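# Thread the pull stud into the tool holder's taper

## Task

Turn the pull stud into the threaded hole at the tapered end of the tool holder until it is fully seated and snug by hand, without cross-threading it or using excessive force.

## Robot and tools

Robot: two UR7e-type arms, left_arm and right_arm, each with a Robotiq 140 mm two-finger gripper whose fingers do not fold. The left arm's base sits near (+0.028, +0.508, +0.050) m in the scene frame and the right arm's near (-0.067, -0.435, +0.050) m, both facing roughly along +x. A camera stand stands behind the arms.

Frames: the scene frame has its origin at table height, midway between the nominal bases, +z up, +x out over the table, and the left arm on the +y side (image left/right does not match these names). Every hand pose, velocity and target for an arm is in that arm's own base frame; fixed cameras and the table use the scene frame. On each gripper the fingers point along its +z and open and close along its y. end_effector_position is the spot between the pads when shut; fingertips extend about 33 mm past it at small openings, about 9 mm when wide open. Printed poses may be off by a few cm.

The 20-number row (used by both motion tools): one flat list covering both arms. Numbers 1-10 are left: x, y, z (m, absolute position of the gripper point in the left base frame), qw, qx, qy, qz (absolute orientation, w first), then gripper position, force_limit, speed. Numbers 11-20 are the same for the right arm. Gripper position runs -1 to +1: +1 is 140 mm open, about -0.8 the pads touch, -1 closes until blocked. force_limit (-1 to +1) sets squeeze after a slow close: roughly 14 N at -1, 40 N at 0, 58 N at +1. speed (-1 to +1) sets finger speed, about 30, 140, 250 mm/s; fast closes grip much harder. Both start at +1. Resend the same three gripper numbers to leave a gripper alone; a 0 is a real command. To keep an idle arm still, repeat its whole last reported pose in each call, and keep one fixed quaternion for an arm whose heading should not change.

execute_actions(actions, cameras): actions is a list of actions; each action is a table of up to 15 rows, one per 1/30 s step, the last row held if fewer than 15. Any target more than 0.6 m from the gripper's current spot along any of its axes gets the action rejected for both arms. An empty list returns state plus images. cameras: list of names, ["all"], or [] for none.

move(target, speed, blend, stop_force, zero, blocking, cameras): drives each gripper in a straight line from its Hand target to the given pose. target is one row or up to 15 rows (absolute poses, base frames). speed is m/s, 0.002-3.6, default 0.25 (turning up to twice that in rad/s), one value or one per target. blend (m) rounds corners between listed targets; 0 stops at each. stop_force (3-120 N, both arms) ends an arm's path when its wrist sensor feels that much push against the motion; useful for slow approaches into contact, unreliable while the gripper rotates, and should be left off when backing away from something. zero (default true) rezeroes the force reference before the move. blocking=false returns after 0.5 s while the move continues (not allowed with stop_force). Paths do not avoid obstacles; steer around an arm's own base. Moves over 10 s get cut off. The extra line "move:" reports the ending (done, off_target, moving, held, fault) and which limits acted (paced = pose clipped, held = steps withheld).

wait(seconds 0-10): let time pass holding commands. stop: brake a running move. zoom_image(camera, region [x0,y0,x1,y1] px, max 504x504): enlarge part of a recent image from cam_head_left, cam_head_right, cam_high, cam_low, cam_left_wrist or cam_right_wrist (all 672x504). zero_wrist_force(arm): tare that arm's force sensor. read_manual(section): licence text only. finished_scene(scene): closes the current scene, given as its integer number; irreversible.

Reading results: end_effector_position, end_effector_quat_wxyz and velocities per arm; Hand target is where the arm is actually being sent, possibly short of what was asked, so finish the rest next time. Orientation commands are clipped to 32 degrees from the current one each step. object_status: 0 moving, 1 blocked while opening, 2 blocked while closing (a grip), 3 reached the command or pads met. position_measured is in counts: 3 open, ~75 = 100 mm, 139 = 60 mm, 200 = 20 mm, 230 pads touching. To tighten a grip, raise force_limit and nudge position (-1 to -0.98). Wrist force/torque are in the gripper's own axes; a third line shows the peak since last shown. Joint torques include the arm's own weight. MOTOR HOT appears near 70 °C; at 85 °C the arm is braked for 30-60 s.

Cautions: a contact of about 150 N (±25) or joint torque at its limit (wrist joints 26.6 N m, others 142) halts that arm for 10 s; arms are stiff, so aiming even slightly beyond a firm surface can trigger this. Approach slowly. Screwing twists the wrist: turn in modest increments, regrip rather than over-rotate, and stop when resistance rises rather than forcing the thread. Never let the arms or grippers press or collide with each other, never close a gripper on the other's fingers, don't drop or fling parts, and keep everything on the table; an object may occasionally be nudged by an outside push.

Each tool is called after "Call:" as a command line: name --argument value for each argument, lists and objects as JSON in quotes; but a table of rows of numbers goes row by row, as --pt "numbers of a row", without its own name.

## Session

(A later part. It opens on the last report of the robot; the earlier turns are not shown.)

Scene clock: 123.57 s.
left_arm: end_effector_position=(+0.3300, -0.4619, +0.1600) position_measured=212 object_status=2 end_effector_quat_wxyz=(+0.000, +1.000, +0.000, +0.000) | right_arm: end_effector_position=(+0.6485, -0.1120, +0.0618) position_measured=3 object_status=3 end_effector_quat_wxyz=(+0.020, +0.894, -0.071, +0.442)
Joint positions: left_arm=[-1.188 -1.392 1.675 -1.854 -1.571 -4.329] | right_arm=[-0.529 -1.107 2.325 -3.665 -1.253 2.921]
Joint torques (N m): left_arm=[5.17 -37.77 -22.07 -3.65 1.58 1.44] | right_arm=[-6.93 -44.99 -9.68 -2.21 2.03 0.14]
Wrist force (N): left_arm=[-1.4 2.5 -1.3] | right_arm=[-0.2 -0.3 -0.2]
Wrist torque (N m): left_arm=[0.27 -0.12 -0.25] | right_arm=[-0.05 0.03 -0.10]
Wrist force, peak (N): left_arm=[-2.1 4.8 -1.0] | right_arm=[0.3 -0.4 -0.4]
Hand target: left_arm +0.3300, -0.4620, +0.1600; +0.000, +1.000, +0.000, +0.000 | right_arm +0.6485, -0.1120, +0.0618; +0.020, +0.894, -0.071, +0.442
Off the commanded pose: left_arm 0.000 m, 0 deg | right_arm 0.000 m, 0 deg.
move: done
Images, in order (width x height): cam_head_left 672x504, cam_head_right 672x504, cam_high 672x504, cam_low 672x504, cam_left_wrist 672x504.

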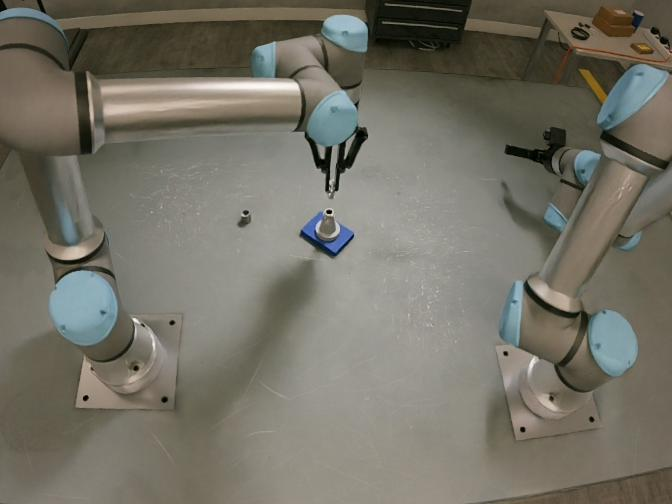

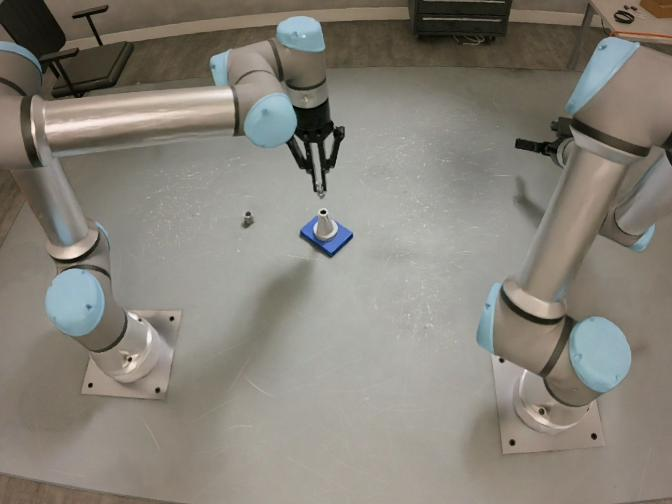

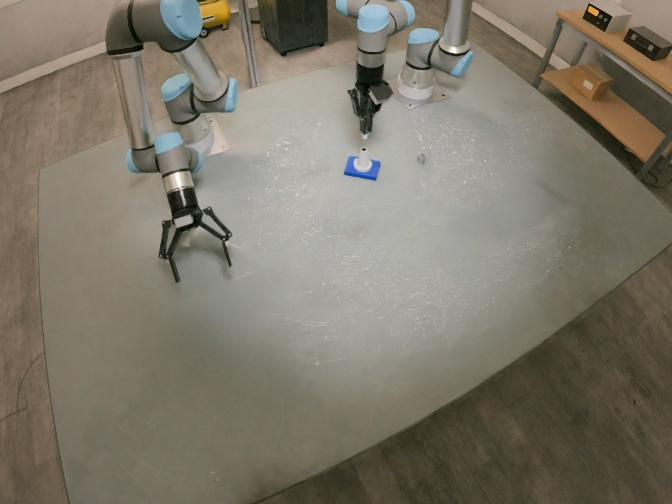

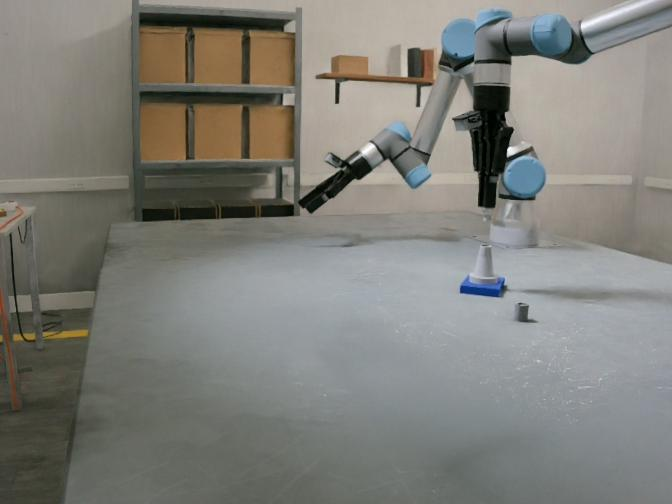

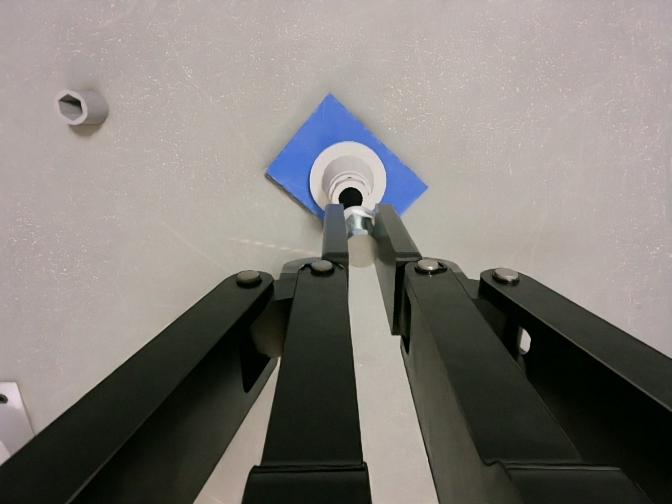

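Call:
move --target '[0.33,-0.462,0.16,0,0.7071,0.7071,0,-0.98,0.4,-1,0.6485,-0.1120,0.0618,0.020,0.894,-0.071,0.442,1,1,1]' --speed 0.4 --cameras '["cam_left_wrist","cam_low","cam_head_left","cam_head_right"]'

Call:
zoom_image --camera "cam_low" --region '[430, 180, 550, 310]'

Call:
zoom_image --camera "cam_left_wrist" --region '[270, 140, 450, 320]'

Call:
zoom_image --camera "cam_head_left" --region '[280, 140, 380, 260]'

Scene clock: 155.23 s.
left_arm: end_effector_position=(+0.3300, -0.4620, +0.1600) position_measured=212 object_status=2 end_effector_quat_wxyz=(+0.000, +0.707, +0.707, +0.000) | right_arm: end_effector_position=(+0.6485, -0.1120, +0.0618) position_measured=3 object_status=3 end_effector_quat_wxyz=(+0.020, +0.894, -0.071, +0.442)
Joint positions: left_arm=[-1.188 -1.392 1.675 -1.854 -1.571 -5.9] | right_arm=[-0.529 -1.107 2.325 -3.665 -1.253 2.921]
Joint torques (N m): left_arm=[-3.89 -43.62 -17.56 -4.41 0.64 -1.36] | right_arm=[-7.26 -44.64 -10.3 -2.17 2.11 0.08]
Wrist force (N): left_arm=[-1.3 2.3 -0.9] | right_arm=[0.0 0.0 -0.3]
Wrist torque (N m): left_arm=[0.23 -0.15 -0.29] | right_arm=[-0.01 -0.01 -0.10]
Wrist force, peak (N): left_arm=[-1.5 2.8 -1.1] | right_arm=[-0.1 -0.6 -0.1]
Hand target: left_arm +0.3300, -0.4620, +0.1600; +0.000, +0.707, +0.707, +0.000 | right_arm +0.6485, -0.1120, +0.0618; +0.020, +0.894, -0.071, +0.442
Off the commanded pose: left_arm 0.000 m, 0 deg | right_arm 0.000 m, 0 deg.
move: done
Images, in order (width x height): cam_head_left 672x504, cam_head_right 672x504, cam_low 672x504, cam_left_wrist 672x504.

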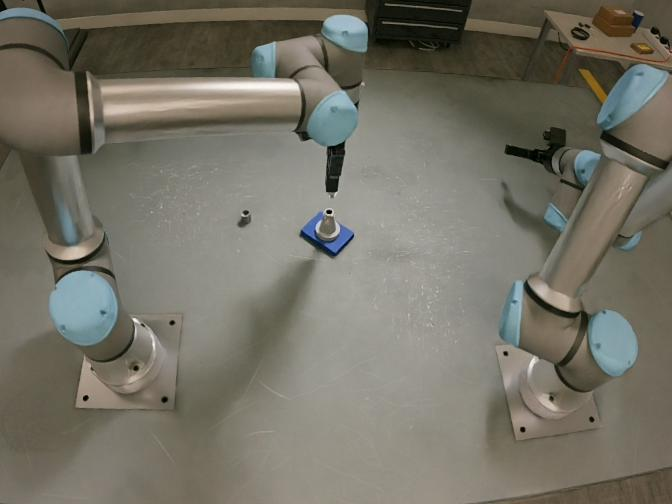

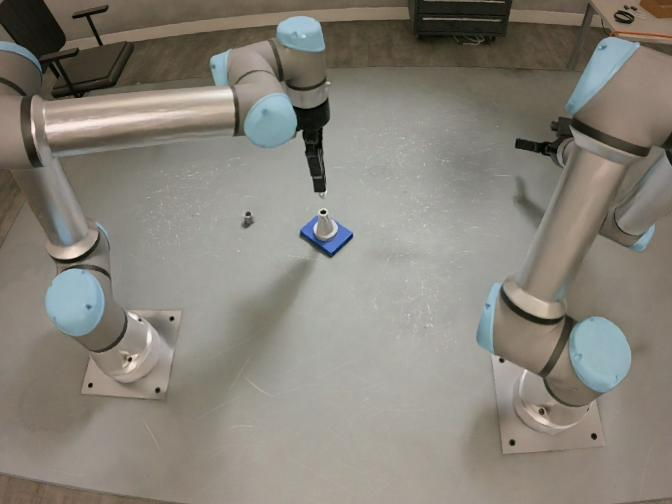

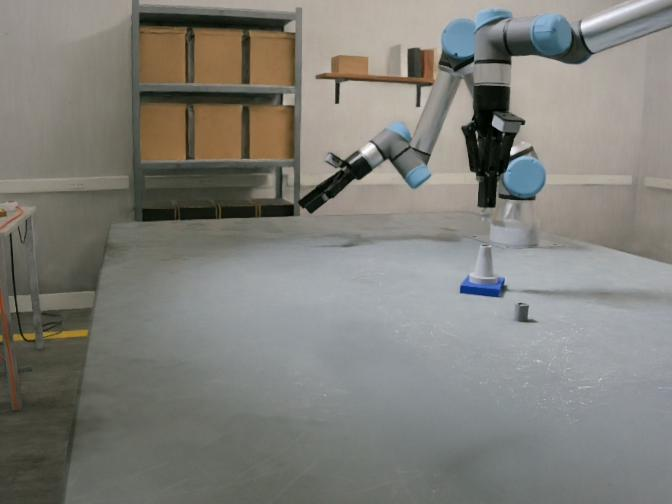

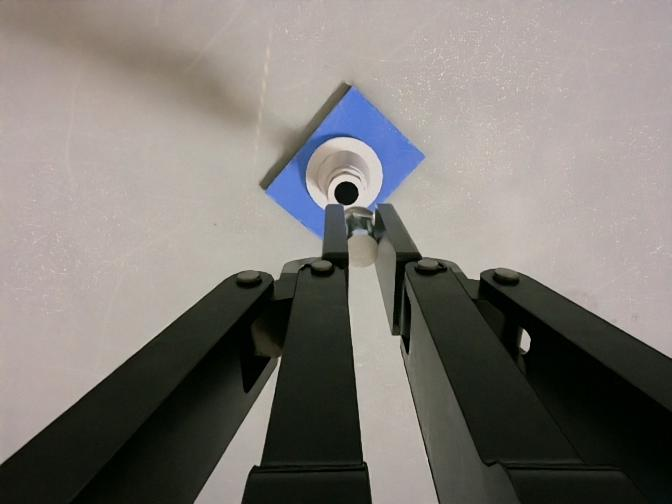

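Scaled by 3.877 from the camera's 672x504 image, which has a finer 960x720 frame.

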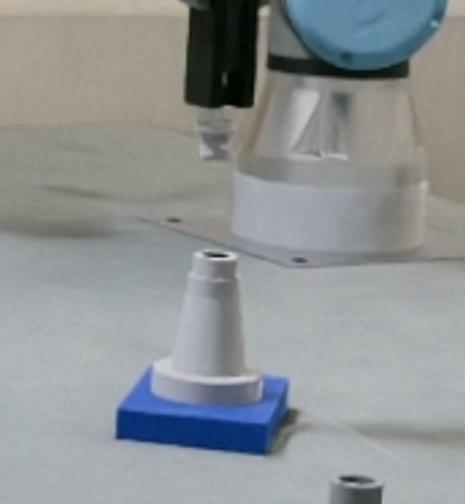

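Scaled by 2.800 from the camera's 672x504 image, which has a finer 960x720 frame.

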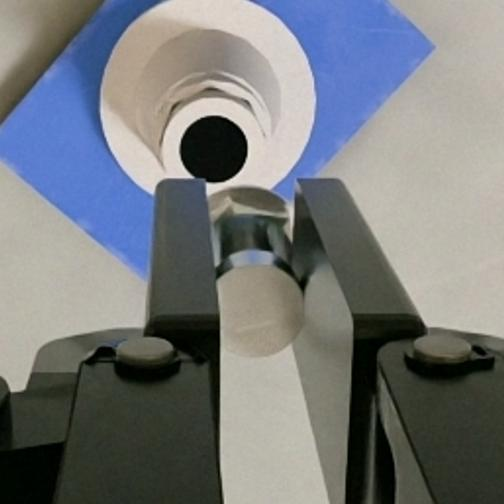

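Scaled by 4.200 from the camera's 672x504 image, which has a finer 960x720 frame.

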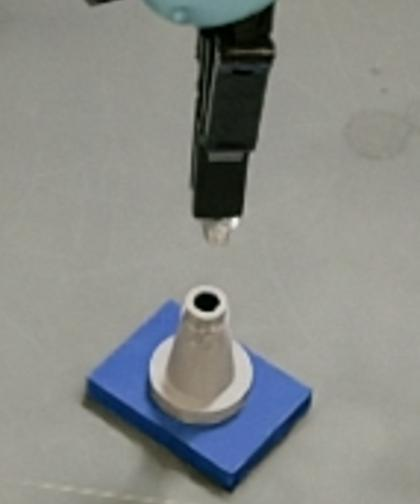

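Call:
move --target '[0.3273,-0.4593,0.115,0,0.7071,0.7071,0,-0.98,0.4,-1,0.6485,-0.1120,0.0618,0.020,0.894,-0.071,0.442,1,1,1]' --speed 0.08 --stop_force 6 --cameras '["cam_left_wrist","cam_low","cam_head_left","cam_head_right"]'

Call:
zoom_image --camera "cam_low" --region '[450, 210, 520, 300]'

Call:
zoom_image --camera "cam_left_wrist" --region '[270, 140, 450, 320]'

Call:
zoom_image --camera "cam_head_left" --region '[300, 170, 360, 230]'

Call:
zoom_image --camera "cam_head_right" --region '[290, 170, 350, 230]'

Scene clock: 181.07 s.
left_arm: end_effector_position=(+0.3273, -0.4593, +0.1150) position_measured=212 object_status=2 end_effector_quat_wxyz=(+0.000, +0.707, +0.707, +0.000) | right_arm: end_effector_position=(+0.6485, -0.1120, +0.0618) position_measured=3 object_status=3 end_effector_quat_wxyz=(+0.020, +0.894, -0.071, +0.442)
Joint positions: left_arm=[-1.19 -1.365 1.764 -1.97 -1.571 -5.903] | right_arm=[-0.529 -1.107 2.325 -3.665 -1.253 2.921]
Joint torques (N m): left_arm=[4.02 -44.14 -30.31 -2.31 0.18 0.92] | right_arm=[-7.37 -44.74 -10.95 -2.06 2.01 -0.07]
Wrist force (N): left_arm=[-1.6 2.3 -0.9] | right_arm=[-0.2 -0.2 -0.1]
Wrist torque (N m): left_arm=[0.22 -0.08 -0.08] | right_arm=[-0.05 0.03 -0.10]
Wrist force, peak (N): left_arm=[-1.3 3.0 -2.8] | right_arm=[0.1 -0.4 -0.1]
Hand target: left_arm +0.3273, -0.4593, +0.1150; +0.000, +0.707, +0.707, +0.000 | right_arm +0.6485, -0.1120, +0.0618; +0.020, +0.894, -0.071, +0.442
Off the commanded pose: left_arm 0.000 m, 0 deg | right_arm 0.000 m, 0 deg.
move: done
Images, in order (width x height): cam_head_left 672x504, cam_head_right 672x504, cam_low 672x504, cam_left_wrist 672x504.

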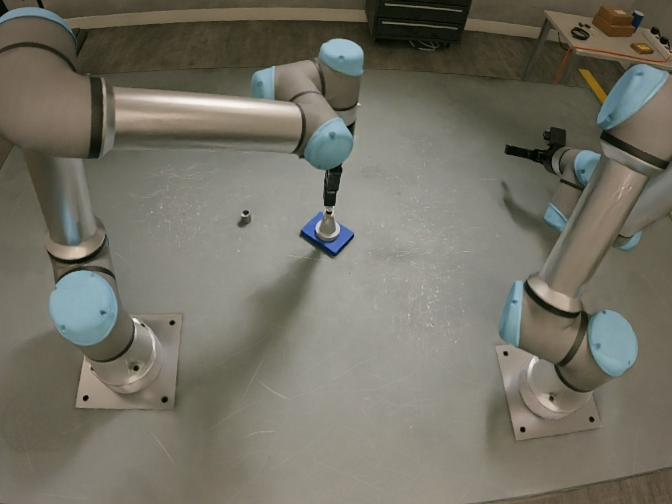

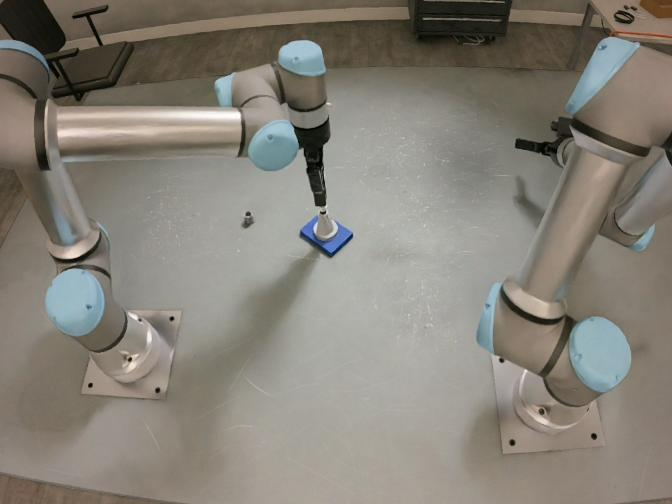

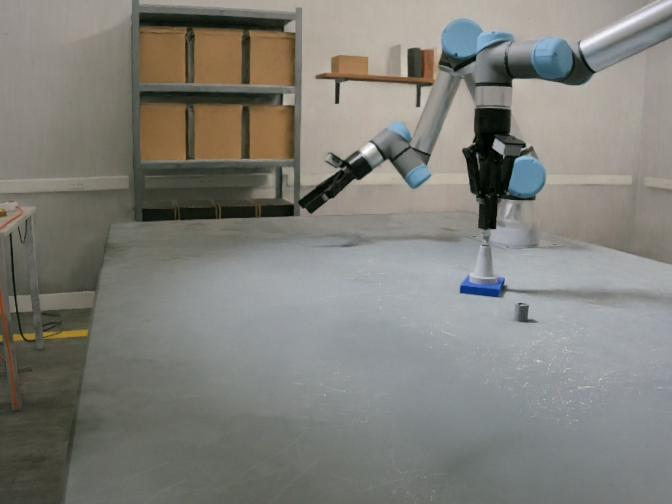

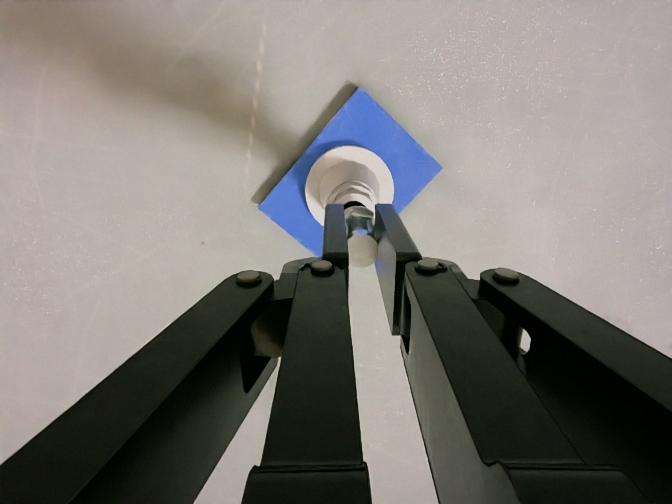

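Scaled by 5.600 from the camera's 672x504 image, which has a finer 960x720 frame.

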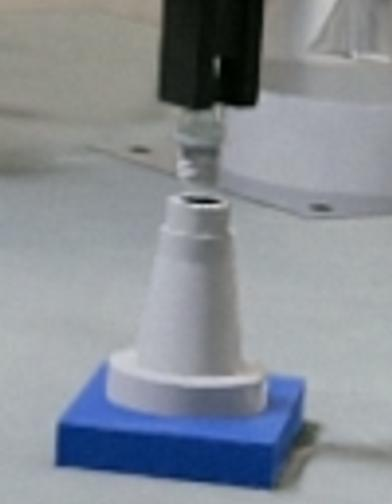

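Scaled by 2.800 from the camera's 672x504 image, which has a finer 960x720 frame.

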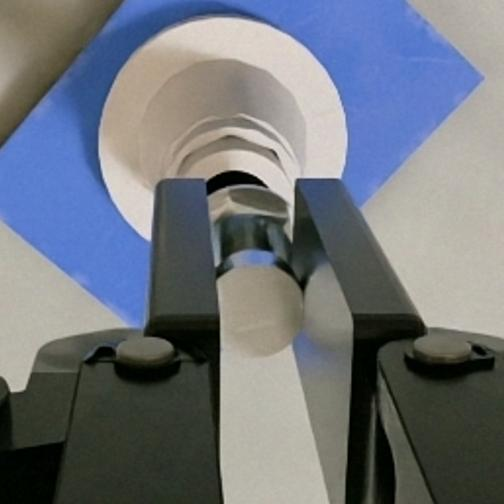

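Scaled by 8.400 from the camera's 672x504 image, which has a finer 960x720 frame.

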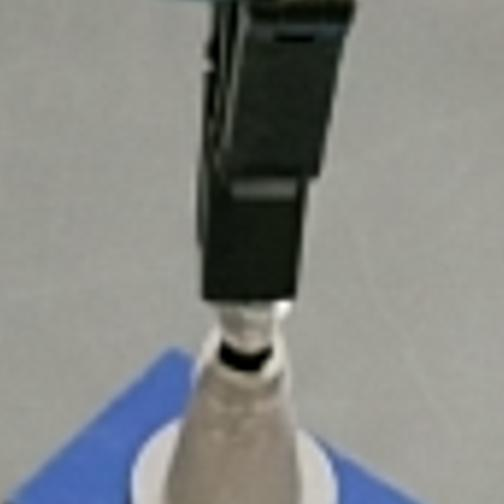

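Scaled by 8.400 from the camera's 672x504 image, which has a finer 960x720 frame.

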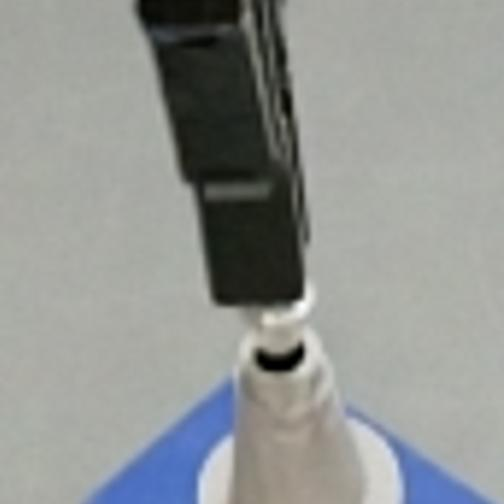

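Call:
move --pt "0.3267 -0.4585 0.115 0 0.7071 0.7071 0 -0.98 0.4 -1 0.6485 -0.1120 0.0618 0.020 0.894 -0.071 0.442 1 1 1" --pt "0.3267 -0.4585 0.095 0 0.7071 0.7071 0 -0.98 0.4 -1 0.6485 -0.1120 0.0618 0.020 0.894 -0.071 0.442 1 1 1" --speed 0.008 --stop_force 4 --cameras '["cam_left_wrist","cam_low","cam_head_left","cam_head_right"]'

Call:
zoom_image --camera "cam_low" --region '[450, 210, 520, 300]'

Call:
zoom_image --camera "cam_left_wrist" --region '[310, 170, 400, 260]'

Call:
zoom_image --camera "cam_head_left" --region '[300, 170, 360, 230]'

Scene clock: 203.30 s.
left_arm: end_effector_position=(+0.3267, -0.4585, +0.1058) position_measured=212 object_status=2 end_effector_quat_wxyz=(+0.000, +0.707, +0.707, +0.000) | right_arm: end_effector_position=(+0.6485, -0.1120, +0.0618) position_measured=3 object_status=3 end_effector_quat_wxyz=(+0.020, +0.894, -0.071, +0.442)
Joint positions: left_arm=[-1.191 -1.358 1.781 -1.994 -1.571 -5.903] | right_arm=[-0.529 -1.107 2.325 -3.665 -1.253 2.921]
Joint torques (N m): left_arm=[-5.81 -41.03 -27.54 0.46 -0.45 -1.71] | right_arm=[-6.72 -44.07 -12.82 -2.11 2.08 0.03]
Wrist force (N): left_arm=[-2.8 4.1 -6.1] | right_arm=[-0.1 -0.1 -0.3]
Wrist torque (N m): left_arm=[0.13 -0.15 -0.09] | right_arm=[-0.02 0.01 -0.10]
Wrist force, peak (N): left_arm=[-2.9 4.6 -13.3] | right_arm=[-0.1 -0.5 -0.3]
Hand target: left_arm +0.3267, -0.4585, +0.1058; +0.000, +0.707, +0.707, +0.000 | right_arm +0.6485, -0.1120, +0.0618; +0.020, +0.894, -0.071, +0.442
Off the commanded pose: left_arm 0.011 m, 0 deg | right_arm 0.000 m, 0 deg.
move: contact (left_arm); path passed 1 of 2 targets
Images, in order (width x height): cam_head_left 672x504, cam_head_right 672x504, cam_low 672x504, cam_left_wrist 672x504.

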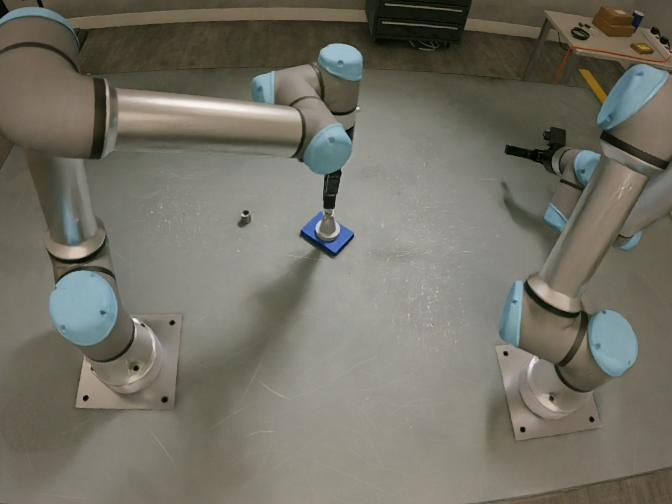

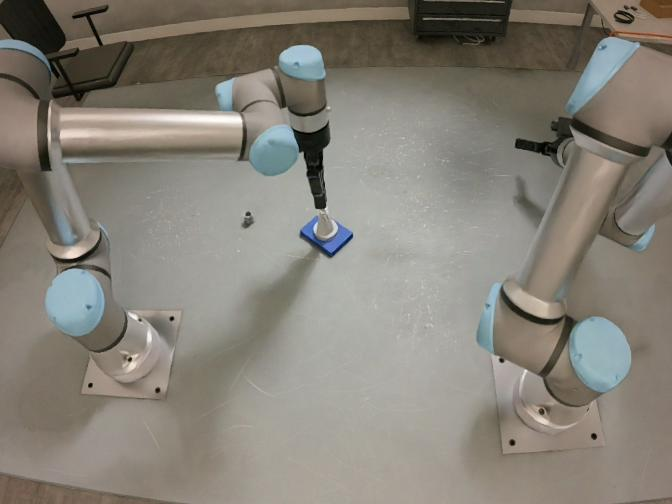

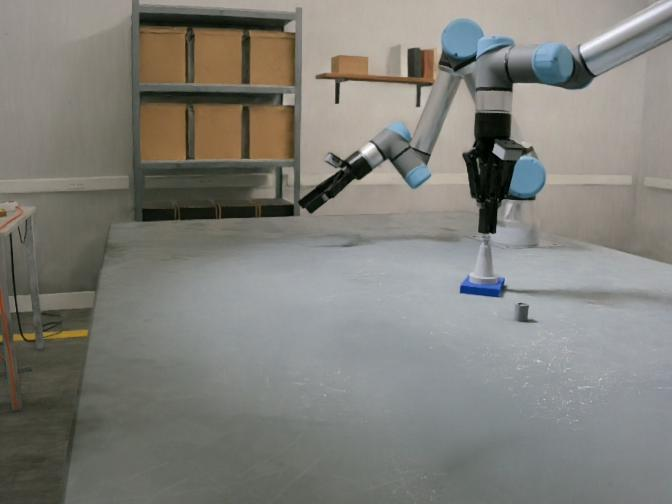

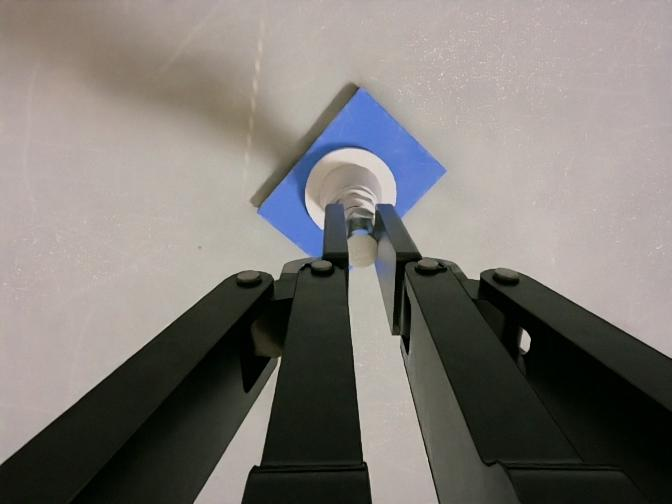

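Scaled by 5.600 from the camera's 672x504 image, which has a finer 960x720 frame.

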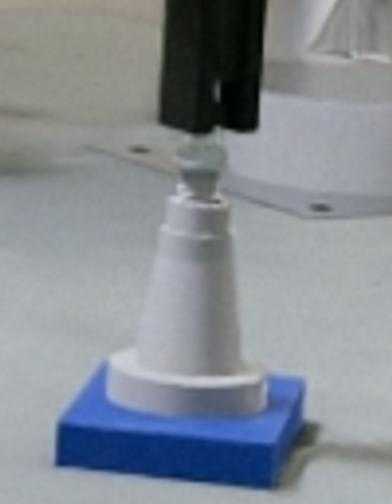

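Scaled by 5.600 from the camera's 672x504 image, which has a finer 960x720 frame.

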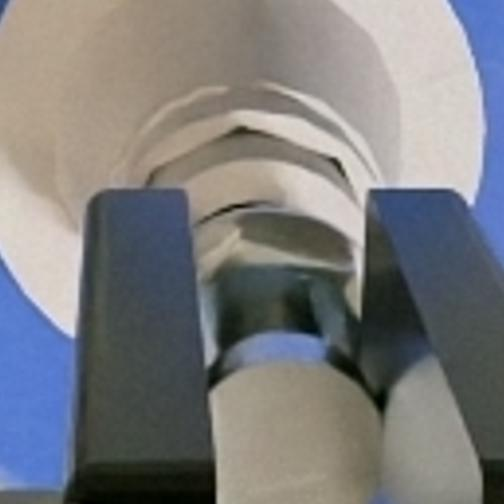

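Scaled by 8.400 from the camera's 672x504 image, which has a finer 960x720 frame.

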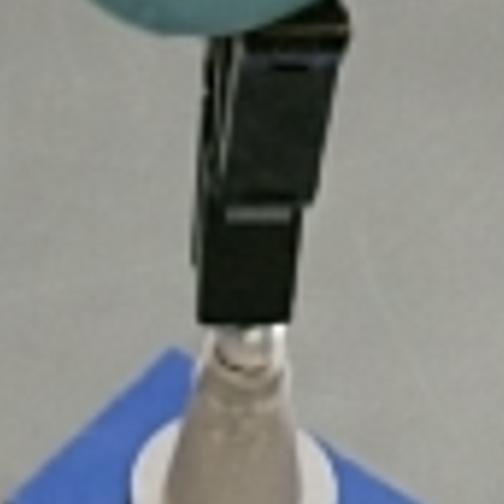

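Call:
move --pt "0.3285 -0.4592 0.1058 0 0.9239 0.3827 0 -0.98 0.4 -1 0.6485 -0.1120 0.0618 0.020 0.894 -0.071 0.442 1 1 1" --pt "0.3292 -0.461 0.1056 0 1 0 0 -0.98 0.4 -1 0.6485 -0.1120 0.0618 0.020 0.894 -0.071 0.442 1 1 1" --speed 0.4 --blend 0.01

Call:
move --pt "0.3285 -0.4628 0.1053 0 0.9239 -0.3827 0 -0.98 0.4 -1 0.6485 -0.1120 0.0618 0.020 0.894 -0.071 0.442 1 1 1" --pt "0.3267 -0.4635 0.105 0 0.7071 -0.7071 0 -0.98 0.4 -1 0.6485 -0.1120 0.0618 0.020 0.894 -0.071 0.442 1 1 1" --speed 0.4 --blend 0.01 --cameras '["cam_low","cam_left_wrist"]'

Call:
zoom_image --camera "cam_low" --region '[450, 210, 520, 300]'

Scene clock: 219.93 s.
left_arm: end_effector_position=(+0.3292, -0.4610, +0.1056) position_measured=212 object_status=2 end_effector_quat_wxyz=(+0.000, +1.000, +0.000, +0.000) | right_arm: end_effector_position=(+0.6485, -0.1120, +0.0618) position_measured=3 object_status=3 end_effector_quat_wxyz=(+0.020, +0.894, -0.071, +0.442)
Joint positions: left_arm=[-1.188 -1.35 1.772 -1.992 -1.571 -4.33] | right_arm=[-0.529 -1.107 2.325 -3.665 -1.253 2.921]
Joint torques (N m): left_arm=[9.22 -27.62 -28.41 -0.6 -0.75 1.76] | right_arm=[-6.94 -44.07 -13.81 -2.27 1.98 0.01]
Wrist force (N): left_arm=[-1.3 2.4 -0.8] | right_arm=[-0.2 -0.2 0.0]
Wrist torque (N m): left_arm=[0.25 -0.14 -0.07] | right_arm=[-0.04 0.03 -0.10]
Wrist force, peak (N): left_arm=[-2.9 4.3 -6.2] | right_arm=[0.1 -0.4 -0.2]
Hand target: left_arm +0.3292, -0.4610, +0.1056; +0.000, +1.000, +0.000, +0.000 | right_arm +0.6485, -0.1120, +0.0618; +0.020, +0.894, -0.071, +0.442
Off the commanded pose: left_arm 0.000 m, 0 deg | right_arm 0.000 m, 0 deg.
move: done

Scene clock: 222.43 s.
left_arm: end_effector_position=(+0.3267, -0.4635, +0.1050) position_measured=212 object_status=2 end_effector_quat_wxyz=(+0.000, +0.707, -0.707, +0.000) | right_arm: end_effector_position=(+0.6485, -0.1120, +0.0618) position_measured=3 object_status=3 end_effector_quat_wxyz=(+0.020, +0.894, -0.071, +0.442)
Joint positions: left_arm=[-1.194 -1.348 1.771 -1.994 -1.571 -2.765] | right_arm=[-0.529 -1.107 2.325 -3.665 -1.253 2.921]
Joint torques (N m): left_arm=[8.61 -25.08 -30.96 -3.77 -1.51 1.73] | right_arm=[-7.15 -44.48 -13.66 -2.17 1.97 -0.13]
Wrist force (N): left_arm=[-0.9 1.9 -1.7] | right_arm=[0.1 -0.3 0.1]
Wrist torque (N m): left_arm=[0.33 -0.18 -0.08] | right_arm=[-0.05 -0.02 -0.09]
Wrist force, peak (N): left_arm=[-1.1 3.7 -1.6] | right_arm=[0.1 -0.4 -0.3]
Hand target: left_arm +0.3267, -0.4635, +0.1050; +0.000, +0.707, -0.707, +0.000 | right_arm +0.6485, -0.1120, +0.0618; +0.020, +0.894, -0.071, +0.442
Off the commanded pose: left_arm 0.000 m, 0 deg | right_arm 0.000 m, 0 deg.
move: done
Images, in order (width x height): cam_low 672x504, cam_left_wrist 672x504.

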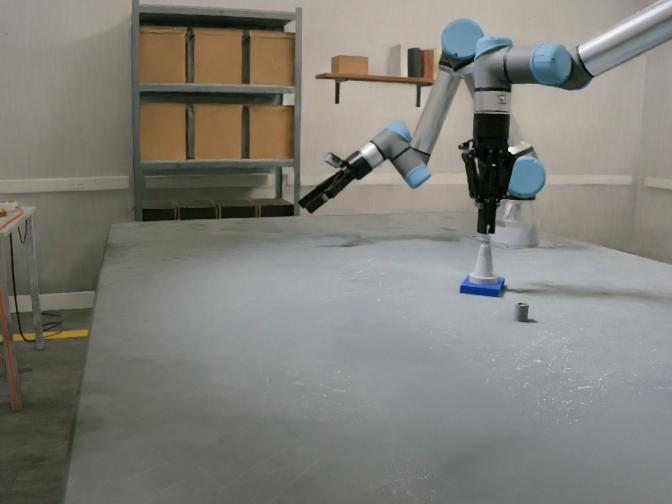

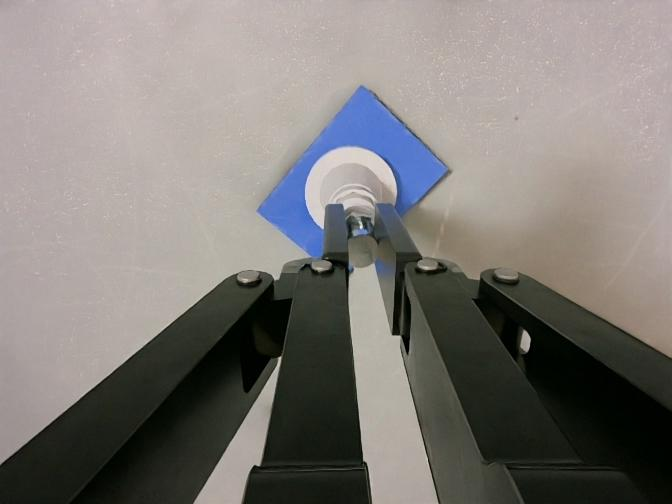

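Scaled by 5.600 from the camera's 672x504 image, which has a finer 960x720 frame.

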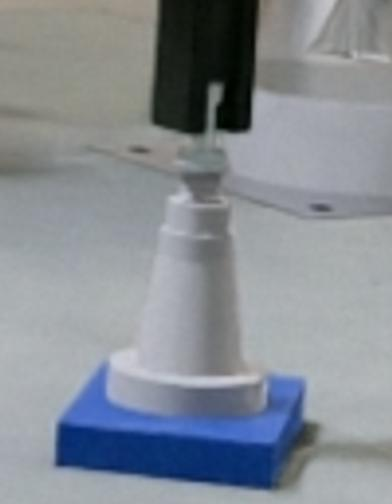

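Call:
move --target '[0.3267,-0.4635,0.098,0,0.7071,-0.7071,0,-0.98,0.4,-1,0.6485,-0.1120,0.0618,0.020,0.894,-0.071,0.442,1,1,1]' --speed 0.004 --stop_force 4

Scene clock: 232.33 s.
left_arm: end_effector_position=(+0.3267, -0.4635, +0.1048) position_measured=212 object_status=2 end_effector_quat_wxyz=(+0.000, +0.707, -0.707, +0.000) | right_arm: end_effector_position=(+0.6485, -0.1120, +0.0618) position_measured=3 object_status=3 end_effector_quat_wxyz=(+0.020, +0.894, -0.071, +0.442)
Joint positions: left_arm=[-1.194 -1.348 1.771 -1.994 -1.571 -2.765] | right_arm=[-0.529 -1.107 2.325 -3.665 -1.253 2.921]
Joint torques (N m): left_arm=[7.45 -40.42 -27.12 0.61 1.27 1.66] | right_arm=[-7.61 -44.66 -15.25 -2.17 2 0.13]
Wrist force (N): left_arm=[-1.1 0.8 -7.8] | right_arm=[-0.1 -0.3 0.0]
Wrist torque (N m): left_arm=[0.38 -0.16 -0.11] | right_arm=[-0.06 0.01 -0.10]
Wrist force, peak (N): left_arm=[-1.5 0.9 -10.7] | right_arm=[-0.1 -0.4 0.0]
Hand target: left_arm +0.3267, -0.4635, +0.1048; +0.000, +0.707, -0.707, +0.000 | right_arm +0.6485, -0.1120, +0.0618; +0.020, +0.894, -0.071, +0.442
Off the commanded pose: left_arm 0.007 m, 0 deg | right_arm 0.000 m, 0 deg.
move: contact (left_arm)

Call:
move --pt "0.3249 -0.4628 0.1045 0 0.3827 -0.9239 0 -0.98 0.4 -1 0.6485 -0.1120 0.0618 0.020 0.894 -0.071 0.442 1 1 1" --pt "0.3242 -0.461 0.1042 0 0 -1 0 -0.98 0.4 -1 0.6485 -0.1120 0.0618 0.020 0.894 -0.071 0.442 1 1 1" --pt "0.3249 -0.4592 0.104 0 -0.3827 -0.9239 0 -0.98 0.4 -1 0.6485 -0.1120 0.0618 0.020 0.894 -0.071 0.442 1 1 1" --pt "0.3267 -0.4585 0.1038 0 -0.7071 -0.7071 0 -0.98 0.4 -1 0.6485 -0.1120 0.0618 0.020 0.894 -0.071 0.442 1 1 1" --speed 0.4 --blend 0.01

Call:
move --target '[0.3267,-0.4585,0.098,0,0.7071,0.7071,0,-0.98,0.4,-1,0.6485,-0.1120,0.0618,0.020,0.894,-0.071,0.442,1,1,1]' --speed 0.004 --stop_force 5

Scene clock: 247.97 s.
left_arm: end_effector_position=(+0.3267, -0.4585, +0.1038) position_measured=212 object_status=2 end_effector_quat_wxyz=(+0.000, +0.707, +0.707, +0.000) | right_arm: end_effector_position=(+0.6485, -0.1120, +0.0618) position_measured=3 object_status=3 end_effector_quat_wxyz=(+0.020, +0.894, -0.071, +0.442)
Joint positions: left_arm=[-1.191 -1.356 1.784 -1.999 -1.571 0.38] | right_arm=[-0.529 -1.107 2.325 -3.665 -1.253 2.921]
Joint torques (N m): left_arm=[5.18 -25.75 -29.08 -2.13 -1.59 1.65] | right_arm=[-7.08 -45.89 -16.12 -2.11 2.08 -0.14]
Wrist force (N): left_arm=[-1.6 2.1 -1.3] | right_arm=[0.0 -0.2 -0.1]
Wrist torque (N m): left_arm=[0.23 -0.19 -0.08] | right_arm=[-0.04 0.01 -0.10]
Wrist force, peak (N): left_arm=[-1.9 1.1 -8.8] | right_arm=[0.0 -0.5 -0.2]
Hand target: left_arm +0.3267, -0.4585, +0.1038; +0.000, +0.707, +0.707, +0.000 | right_arm +0.6485, -0.1120, +0.0618; +0.020, +0.894, -0.071, +0.442
Off the commanded pose: left_arm 0.000 m, 0 deg | right_arm 0.000 m, 0 deg.
move: done

Scene clock: 249.03 s.
left_arm: end_effector_position=(+0.3267, -0.4585, +0.1037) position_measured=212 object_status=2 end_effector_quat_wxyz=(+0.000, +0.707, +0.707, +0.000) | right_arm: end_effector_position=(+0.6485, -0.1120, +0.0618) position_measured=3 object_status=3 end_effector_quat_wxyz=(+0.020, +0.894, -0.071, +0.442)
Joint positions: left_arm=[-1.191 -1.356 1.785 -1.999 -1.571 0.38] | right_arm=[-0.529 -1.107 2.325 -3.665 -1.253 2.921]
Joint torques (N m): left_arm=[4 -38.75 -26.82 0.52 -1.4 -1.18] | right_arm=[-7.42 -45.15 -16.25 -2.19 2.07 -0.04]
Wrist force (N): left_arm=[-1.6 1.9 -9.3] | right_arm=[0.1 -0.1 0.0]
Wrist torque (N m): left_arm=[0.19 -0.18 -0.10] | right_arm=[-0.03 -0.02 -0.10]
Wrist force, peak (N): left_arm=[-1.7 1.8 -12.2] | right_arm=[-0.1 -0.4 -0.3]
Hand target: left_arm +0.3267, -0.4585, +0.1037; +0.000, +0.707, +0.707, +0.000 | right_arm +0.6485, -0.1120, +0.0618; +0.020, +0.894, -0.071, +0.442
Off the commanded pose: left_arm 0.006 m, 0 deg | right_arm 0.000 m, 0 deg.
move: contact (left_arm)

Call:
move --pt "0.3285 -0.4592 0.1036 0 0.9239 0.3827 0 -0.98 0.4 -1 0.6485 -0.1120 0.0618 0.020 0.894 -0.071 0.442 1 1 1" --pt "0.3292 -0.461 0.1033 0 1 0 0 -0.98 0.4 -1 0.6485 -0.1120 0.0618 0.020 0.894 -0.071 0.442 1 1 1" --pt "0.3285 -0.4628 0.1031 0 0.9239 -0.3827 0 -0.98 0.4 -1 0.6485 -0.1120 0.0618 0.020 0.894 -0.071 0.442 1 1 1" --pt "0.3267 -0.4635 0.1028 0 0.7071 -0.7071 0 -0.98 0.4 -1 0.6485 -0.1120 0.0618 0.020 0.894 -0.071 0.442 1 1 1" --pt "0.3249 -0.4628 0.1026 0 0.3827 -0.9239 0 -0.98 0.4 -1 0.6485 -0.1120 0.0618 0.020 0.894 -0.071 0.442 1 1 1" --pt "0.3242 -0.461 0.1023 0 0 -1 0 -0.98 0.4 -1 0.6485 -0.1120 0.0618 0.020 0.894 -0.071 0.442 1 1 1" --pt "0.3249 -0.4592 0.1021 0 -0.3827 -0.9239 0 -0.98 0.4 -1 0.6485 -0.1120 0.0618 0.020 0.894 -0.071 0.442 1 1 1" --pt "0.3267 -0.4585 0.1018 0 -0.7071 -0.7071 0 -0.98 0.4 -1 0.6485 -0.1120 0.0618 0.020 0.894 -0.071 0.442 1 1 1" --speed 0.6 --blend 0.01

Call:
move --pt "0.3285 -0.4592 0.1016 0 0.9239 0.3827 0 -0.98 0.4 -1 0.6485 -0.1120 0.0618 0.020 0.894 -0.071 0.442 1 1 1" --pt "0.3292 -0.461 0.1013 0 1 0 0 -0.98 0.4 -1 0.6485 -0.1120 0.0618 0.020 0.894 -0.071 0.442 1 1 1" --pt "0.3285 -0.4628 0.1011 0 0.9239 -0.3827 0 -0.98 0.4 -1 0.6485 -0.1120 0.0618 0.020 0.894 -0.071 0.442 1 1 1" --pt "0.3267 -0.4635 0.1008 0 0.7071 -0.7071 0 -0.98 0.4 -1 0.6485 -0.1120 0.0618 0.020 0.894 -0.071 0.442 1 1 1" --speed 0.6 --blend 0.01 --cameras '["cam_low","cam_left_wrist"]'

Call:
zoom_image --camera "cam_low" --region '[450, 210, 520, 300]'

Scene clock: 276.60 s.
left_arm: end_effector_position=(+0.3252, -0.4590, +0.1018) position_measured=212 object_status=2 end_effector_quat_wxyz=(+0.040, +0.599, +0.797, +0.072) | right_arm: end_effector_position=(+0.6485, -0.1120, +0.0618) position_measured=3 object_status=3 end_effector_quat_wxyz=(+0.020, +0.894, -0.071, +0.442)
Joint positions: left_arm=[-1.288 -1.37 1.813 -1.99 -1.407 6.283] | right_arm=[-0.529 -1.107 2.325 -3.665 -1.253 2.921]
Joint torques (N m): left_arm=[31.37 -6.09 -14.32 4.05 12.62 -1.66] | right_arm=[-7.33 -44.78 -18.09 -2.12 2.08 -0.01]
Wrist force (N): left_arm=[-3.8 -39.0 -41.3] | right_arm=[0.2 -0.1 0.0]
Wrist torque (N m): left_arm=[1.15 -0.21 -0.26] | right_arm=[-0.03 -0.04 -0.09]
Wrist force, peak (N): left_arm=[-3.8 -39.0 -41.3] | right_arm=[-0.3 -0.4 -0.1]
Hand target: left_arm +0.3260, -0.4587, +0.1018; +0.041, +0.599, +0.797, +0.073 | right_arm +0.6485, -0.1120, +0.0618; +0.020, +0.894, -0.071, +0.442
Off the commanded pose: left_arm 0.002 m, 19 deg | right_arm 0.000 m, 0 deg.
joint sent to its limit (left arm) — joint 6 (wrist 3), upper limit. The joint targets are off in orientation, not in position.
move: off_target (left_arm)

Scene clock: 278.73 s.
left_arm: end_effector_position=(+0.3187, -0.4622, +0.0994) position_measured=212 object_status=2 end_effector_quat_wxyz=(+0.073, +0.644, +0.743, +0.167) | right_arm: end_effector_position=(+0.6485, -0.1120, +0.0618) position_measured=3 object_status=3 end_effector_quat_wxyz=(+0.020, +0.894, -0.071, +0.442)
Joint positions: left_arm=[-1.409 -1.359 1.829 -1.935 -1.22 6.283] | right_arm=[-0.529 -1.107 2.325 -3.665 -1.253 2.921]
Joint torques (N m): left_arm=[0.94 -7.75 -3.37 -0.9 -3.09 0.06] | right_arm=[-7.11 -44.38 -18.09 -2.23 1.96 0.01]
Wrist force (N): left_arm=[15.2 24.2 -72.4] | right_arm=[-0.2 -0.3 -0.1]
Wrist torque (N m): left_arm=[1.00 -0.25 -0.02] | right_arm=[-0.07 0.05 -0.10]
Wrist force, peak (N): left_arm=[-5.8 -26.1 -123.4] | right_arm=[0.1 -0.4 -0.4]
Hand target: left_arm +0.3183, -0.4616, +0.0984; +0.072, +0.644, +0.743, +0.167 | right_arm +0.6485, -0.1120, +0.0618; +0.020, +0.894, -0.071, +0.442
Tool commands: left_gripper/position=-0.976471 left_gripper/force_limit=+0.403922 left_gripper/speed=-1.0 right_gripper/position=+1.0 right_gripper/force_limit=+1.0 right_gripper/speed=+1.0
Off the commanded pose: left_arm 0.008 m, 172 deg | right_arm 0.000 m, 0 deg.
FORCE FAULT: contact force on the left arm reached its limit, and that arm stopped. The contact can be on any part of that arm, not only on its tool. That arm's remaining commands of this call were not run. That arm is still stopped at the end of this call. That arm stays stopped for about 9 more seconds. Until then a move that you send moves the other arm only, and its call returns only when the move has ended. Once the stop has ended, the next robot result says so. If the stop ends while you think or write, that arm runs what you send next. While its stop runs, that arm takes no new command, but its gripper still runs the gripper command that each later call begins with. Until it ends, the stop uses up actions while you think or wait. An arm that is not stopped still takes commands.
move: fault (left_arm); path passed 0 of 4 targets; limits=paced
Images, in order (width x height): cam_low 672x504, cam_left_wrist 672x504.

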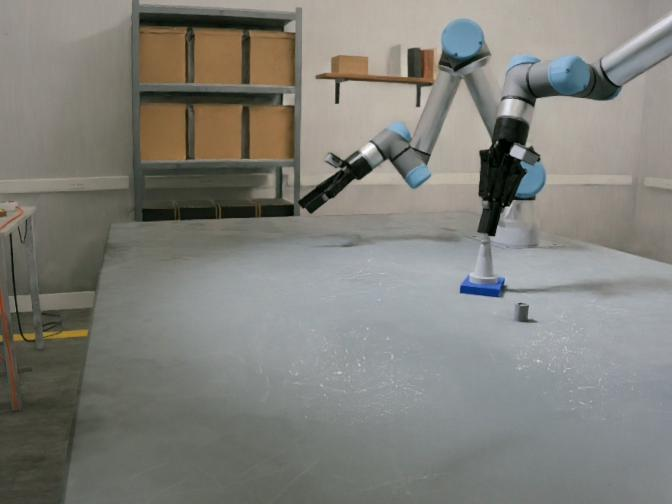

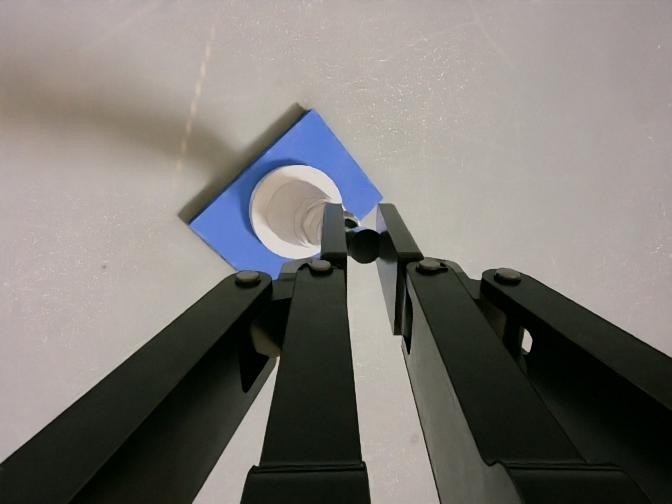

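Scaled by 5.600 from the camera's 672x504 image, which has a finer 960x720 frame.

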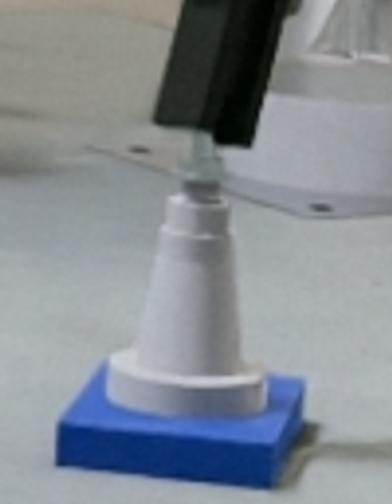

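Call:
wait --seconds 10

Call:
move --target '[0.3187,-0.4622,0.0994,0.073,0.644,0.743,0.167,0.3,-0.5,-0.5,0.6485,-0.1120,0.0618,0.020,0.894,-0.071,0.442,1,1,1]' --cameras '["cam_low","cam_left_wrist"]'

Call:
zoom_image --camera "cam_low" --region '[450, 210, 520, 300]'

Scene clock: 294.33 s.
left_arm: end_effector_position=(+0.3187, -0.4622, +0.0994) position_measured=212 object_status=2 end_effector_quat_wxyz=(+0.073, +0.644, +0.743, +0.166) | right_arm: end_effector_position=(+0.6485, -0.1120, +0.0618) position_measured=3 object_status=3 end_effector_quat_wxyz=(+0.020, +0.894, -0.071, +0.442)
Joint positions: left_arm=[-1.409 -1.359 1.829 -1.935 -1.22 6.283] | right_arm=[-0.529 -1.107 2.325 -3.665 -1.253 2.921]
Joint torques (N m): left_arm=[0.71 -9.61 -4.31 -0.89 -3.23 0.11] | right_arm=[-7.33 -45.17 -17.73 -2.13 1.97 0.06]
Wrist force (N): left_arm=[14.1 23.5 -66.3] | right_arm=[0.2 -0.5 0.0]
Wrist torque (N m): left_arm=[0.99 -0.30 -0.02] | right_arm=[-0.09 -0.04 -0.10]
Wrist force, peak (N): left_arm=[15.0 24.0 -69.8] | right_arm=[0.0 -0.5 -0.1]
Hand target: left_arm +0.3187, -0.4622, +0.0994; +0.073, +0.644, +0.743, +0.166 | right_arm +0.6485, -0.1120, +0.0618; +0.020, +0.894, -0.071, +0.442
Tool commands: left_gripper/position=-0.976471 left_gripper/force_limit=+0.403922 left_gripper/speed=-1.0 right_gripper/position=+1.0 right_gripper/force_limit=+1.0 right_gripper/speed=+1.0
Off the commanded pose: left_arm 0.008 m, 172 deg | right_arm 0.000 m, 0 deg.
FORCE FAULT, CONTINUED: the left arm's stop, for the force fault that an earlier result reported, is over. The rest of the stop counts as 17 of the actions that you can send in this scene. During its stop the left arm's controller moved it back a little. That arm's target is now where it stood when the stop ended, not its last command. That arm accepts commands again.
wait: 10.00 s; at rest from the start

Scene clock: 295.53 s.
left_arm: end_effector_position=(+0.3187, -0.4622, +0.0994) position_measured=91 object_status=0 end_effector_quat_wxyz=(+0.073, +0.644, +0.743, +0.167) | right_arm: end_effector_position=(+0.6485, -0.1120, +0.0618) position_measured=3 object_status=3 end_effector_quat_wxyz=(+0.020, +0.894, -0.071, +0.442)
Joint positions: left_arm=[-1.41 -1.358 1.828 -1.933 -1.219 6.283] | right_arm=[-0.529 -1.107 2.325 -3.665 -1.253 2.921]
Joint torques (N m): left_arm=[-6.8 -26.64 -30.45 -0.96 2.82 0.05] | right_arm=[-6.92 -44.45 -18.35 -2.26 1.95 -0.03]
Wrist force (N): left_arm=[-0.1 0.0 -1.5] | right_arm=[0.1 -0.3 -0.1]
Wrist torque (N m): left_arm=[-0.43 -0.33 -0.20] | right_arm=[-0.06 -0.01 -0.10]
Wrist force, peak (N): left_arm=[14.2 22.1 -64.1] | right_arm=[-0.2 -0.6 -0.1]
Hand target: left_arm +0.3187, -0.4622, +0.0994; +0.073, +0.644, +0.743, +0.167 | right_arm +0.6485, -0.1120, +0.0618; +0.020, +0.894, -0.071, +0.442
Off the commanded pose: left_arm 0.000 m, 0 deg | right_arm 0.000 m, 0 deg.
joint sent to its limit (left arm) — joint 6 (wrist 3), upper limit. The joint targets still meet the commanded pose.
move: done
Images, in order (width x height): cam_low 672x504, cam_left_wrist 672x504.

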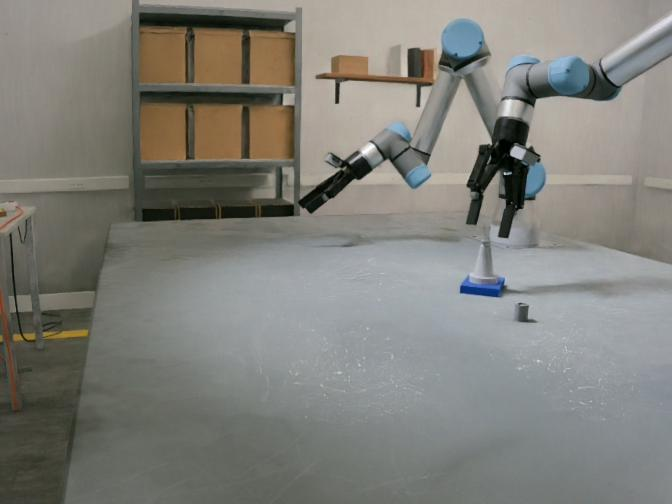

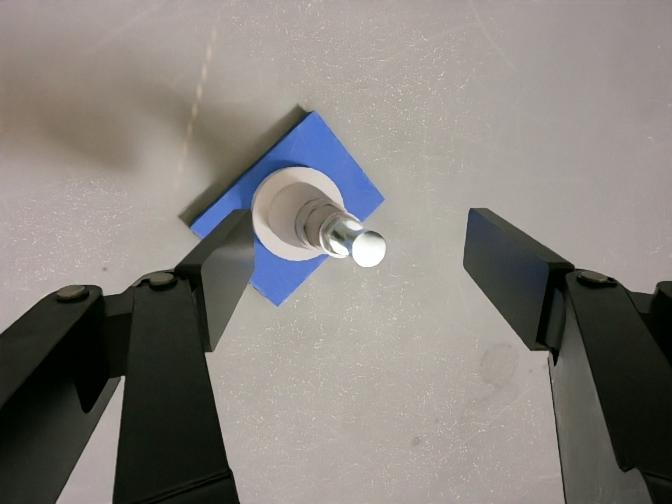

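Scaled by 5.600 from the camera's 672x504 image, which has a finer 960x720 frame.

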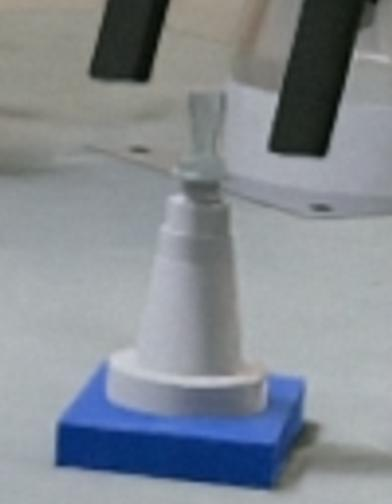

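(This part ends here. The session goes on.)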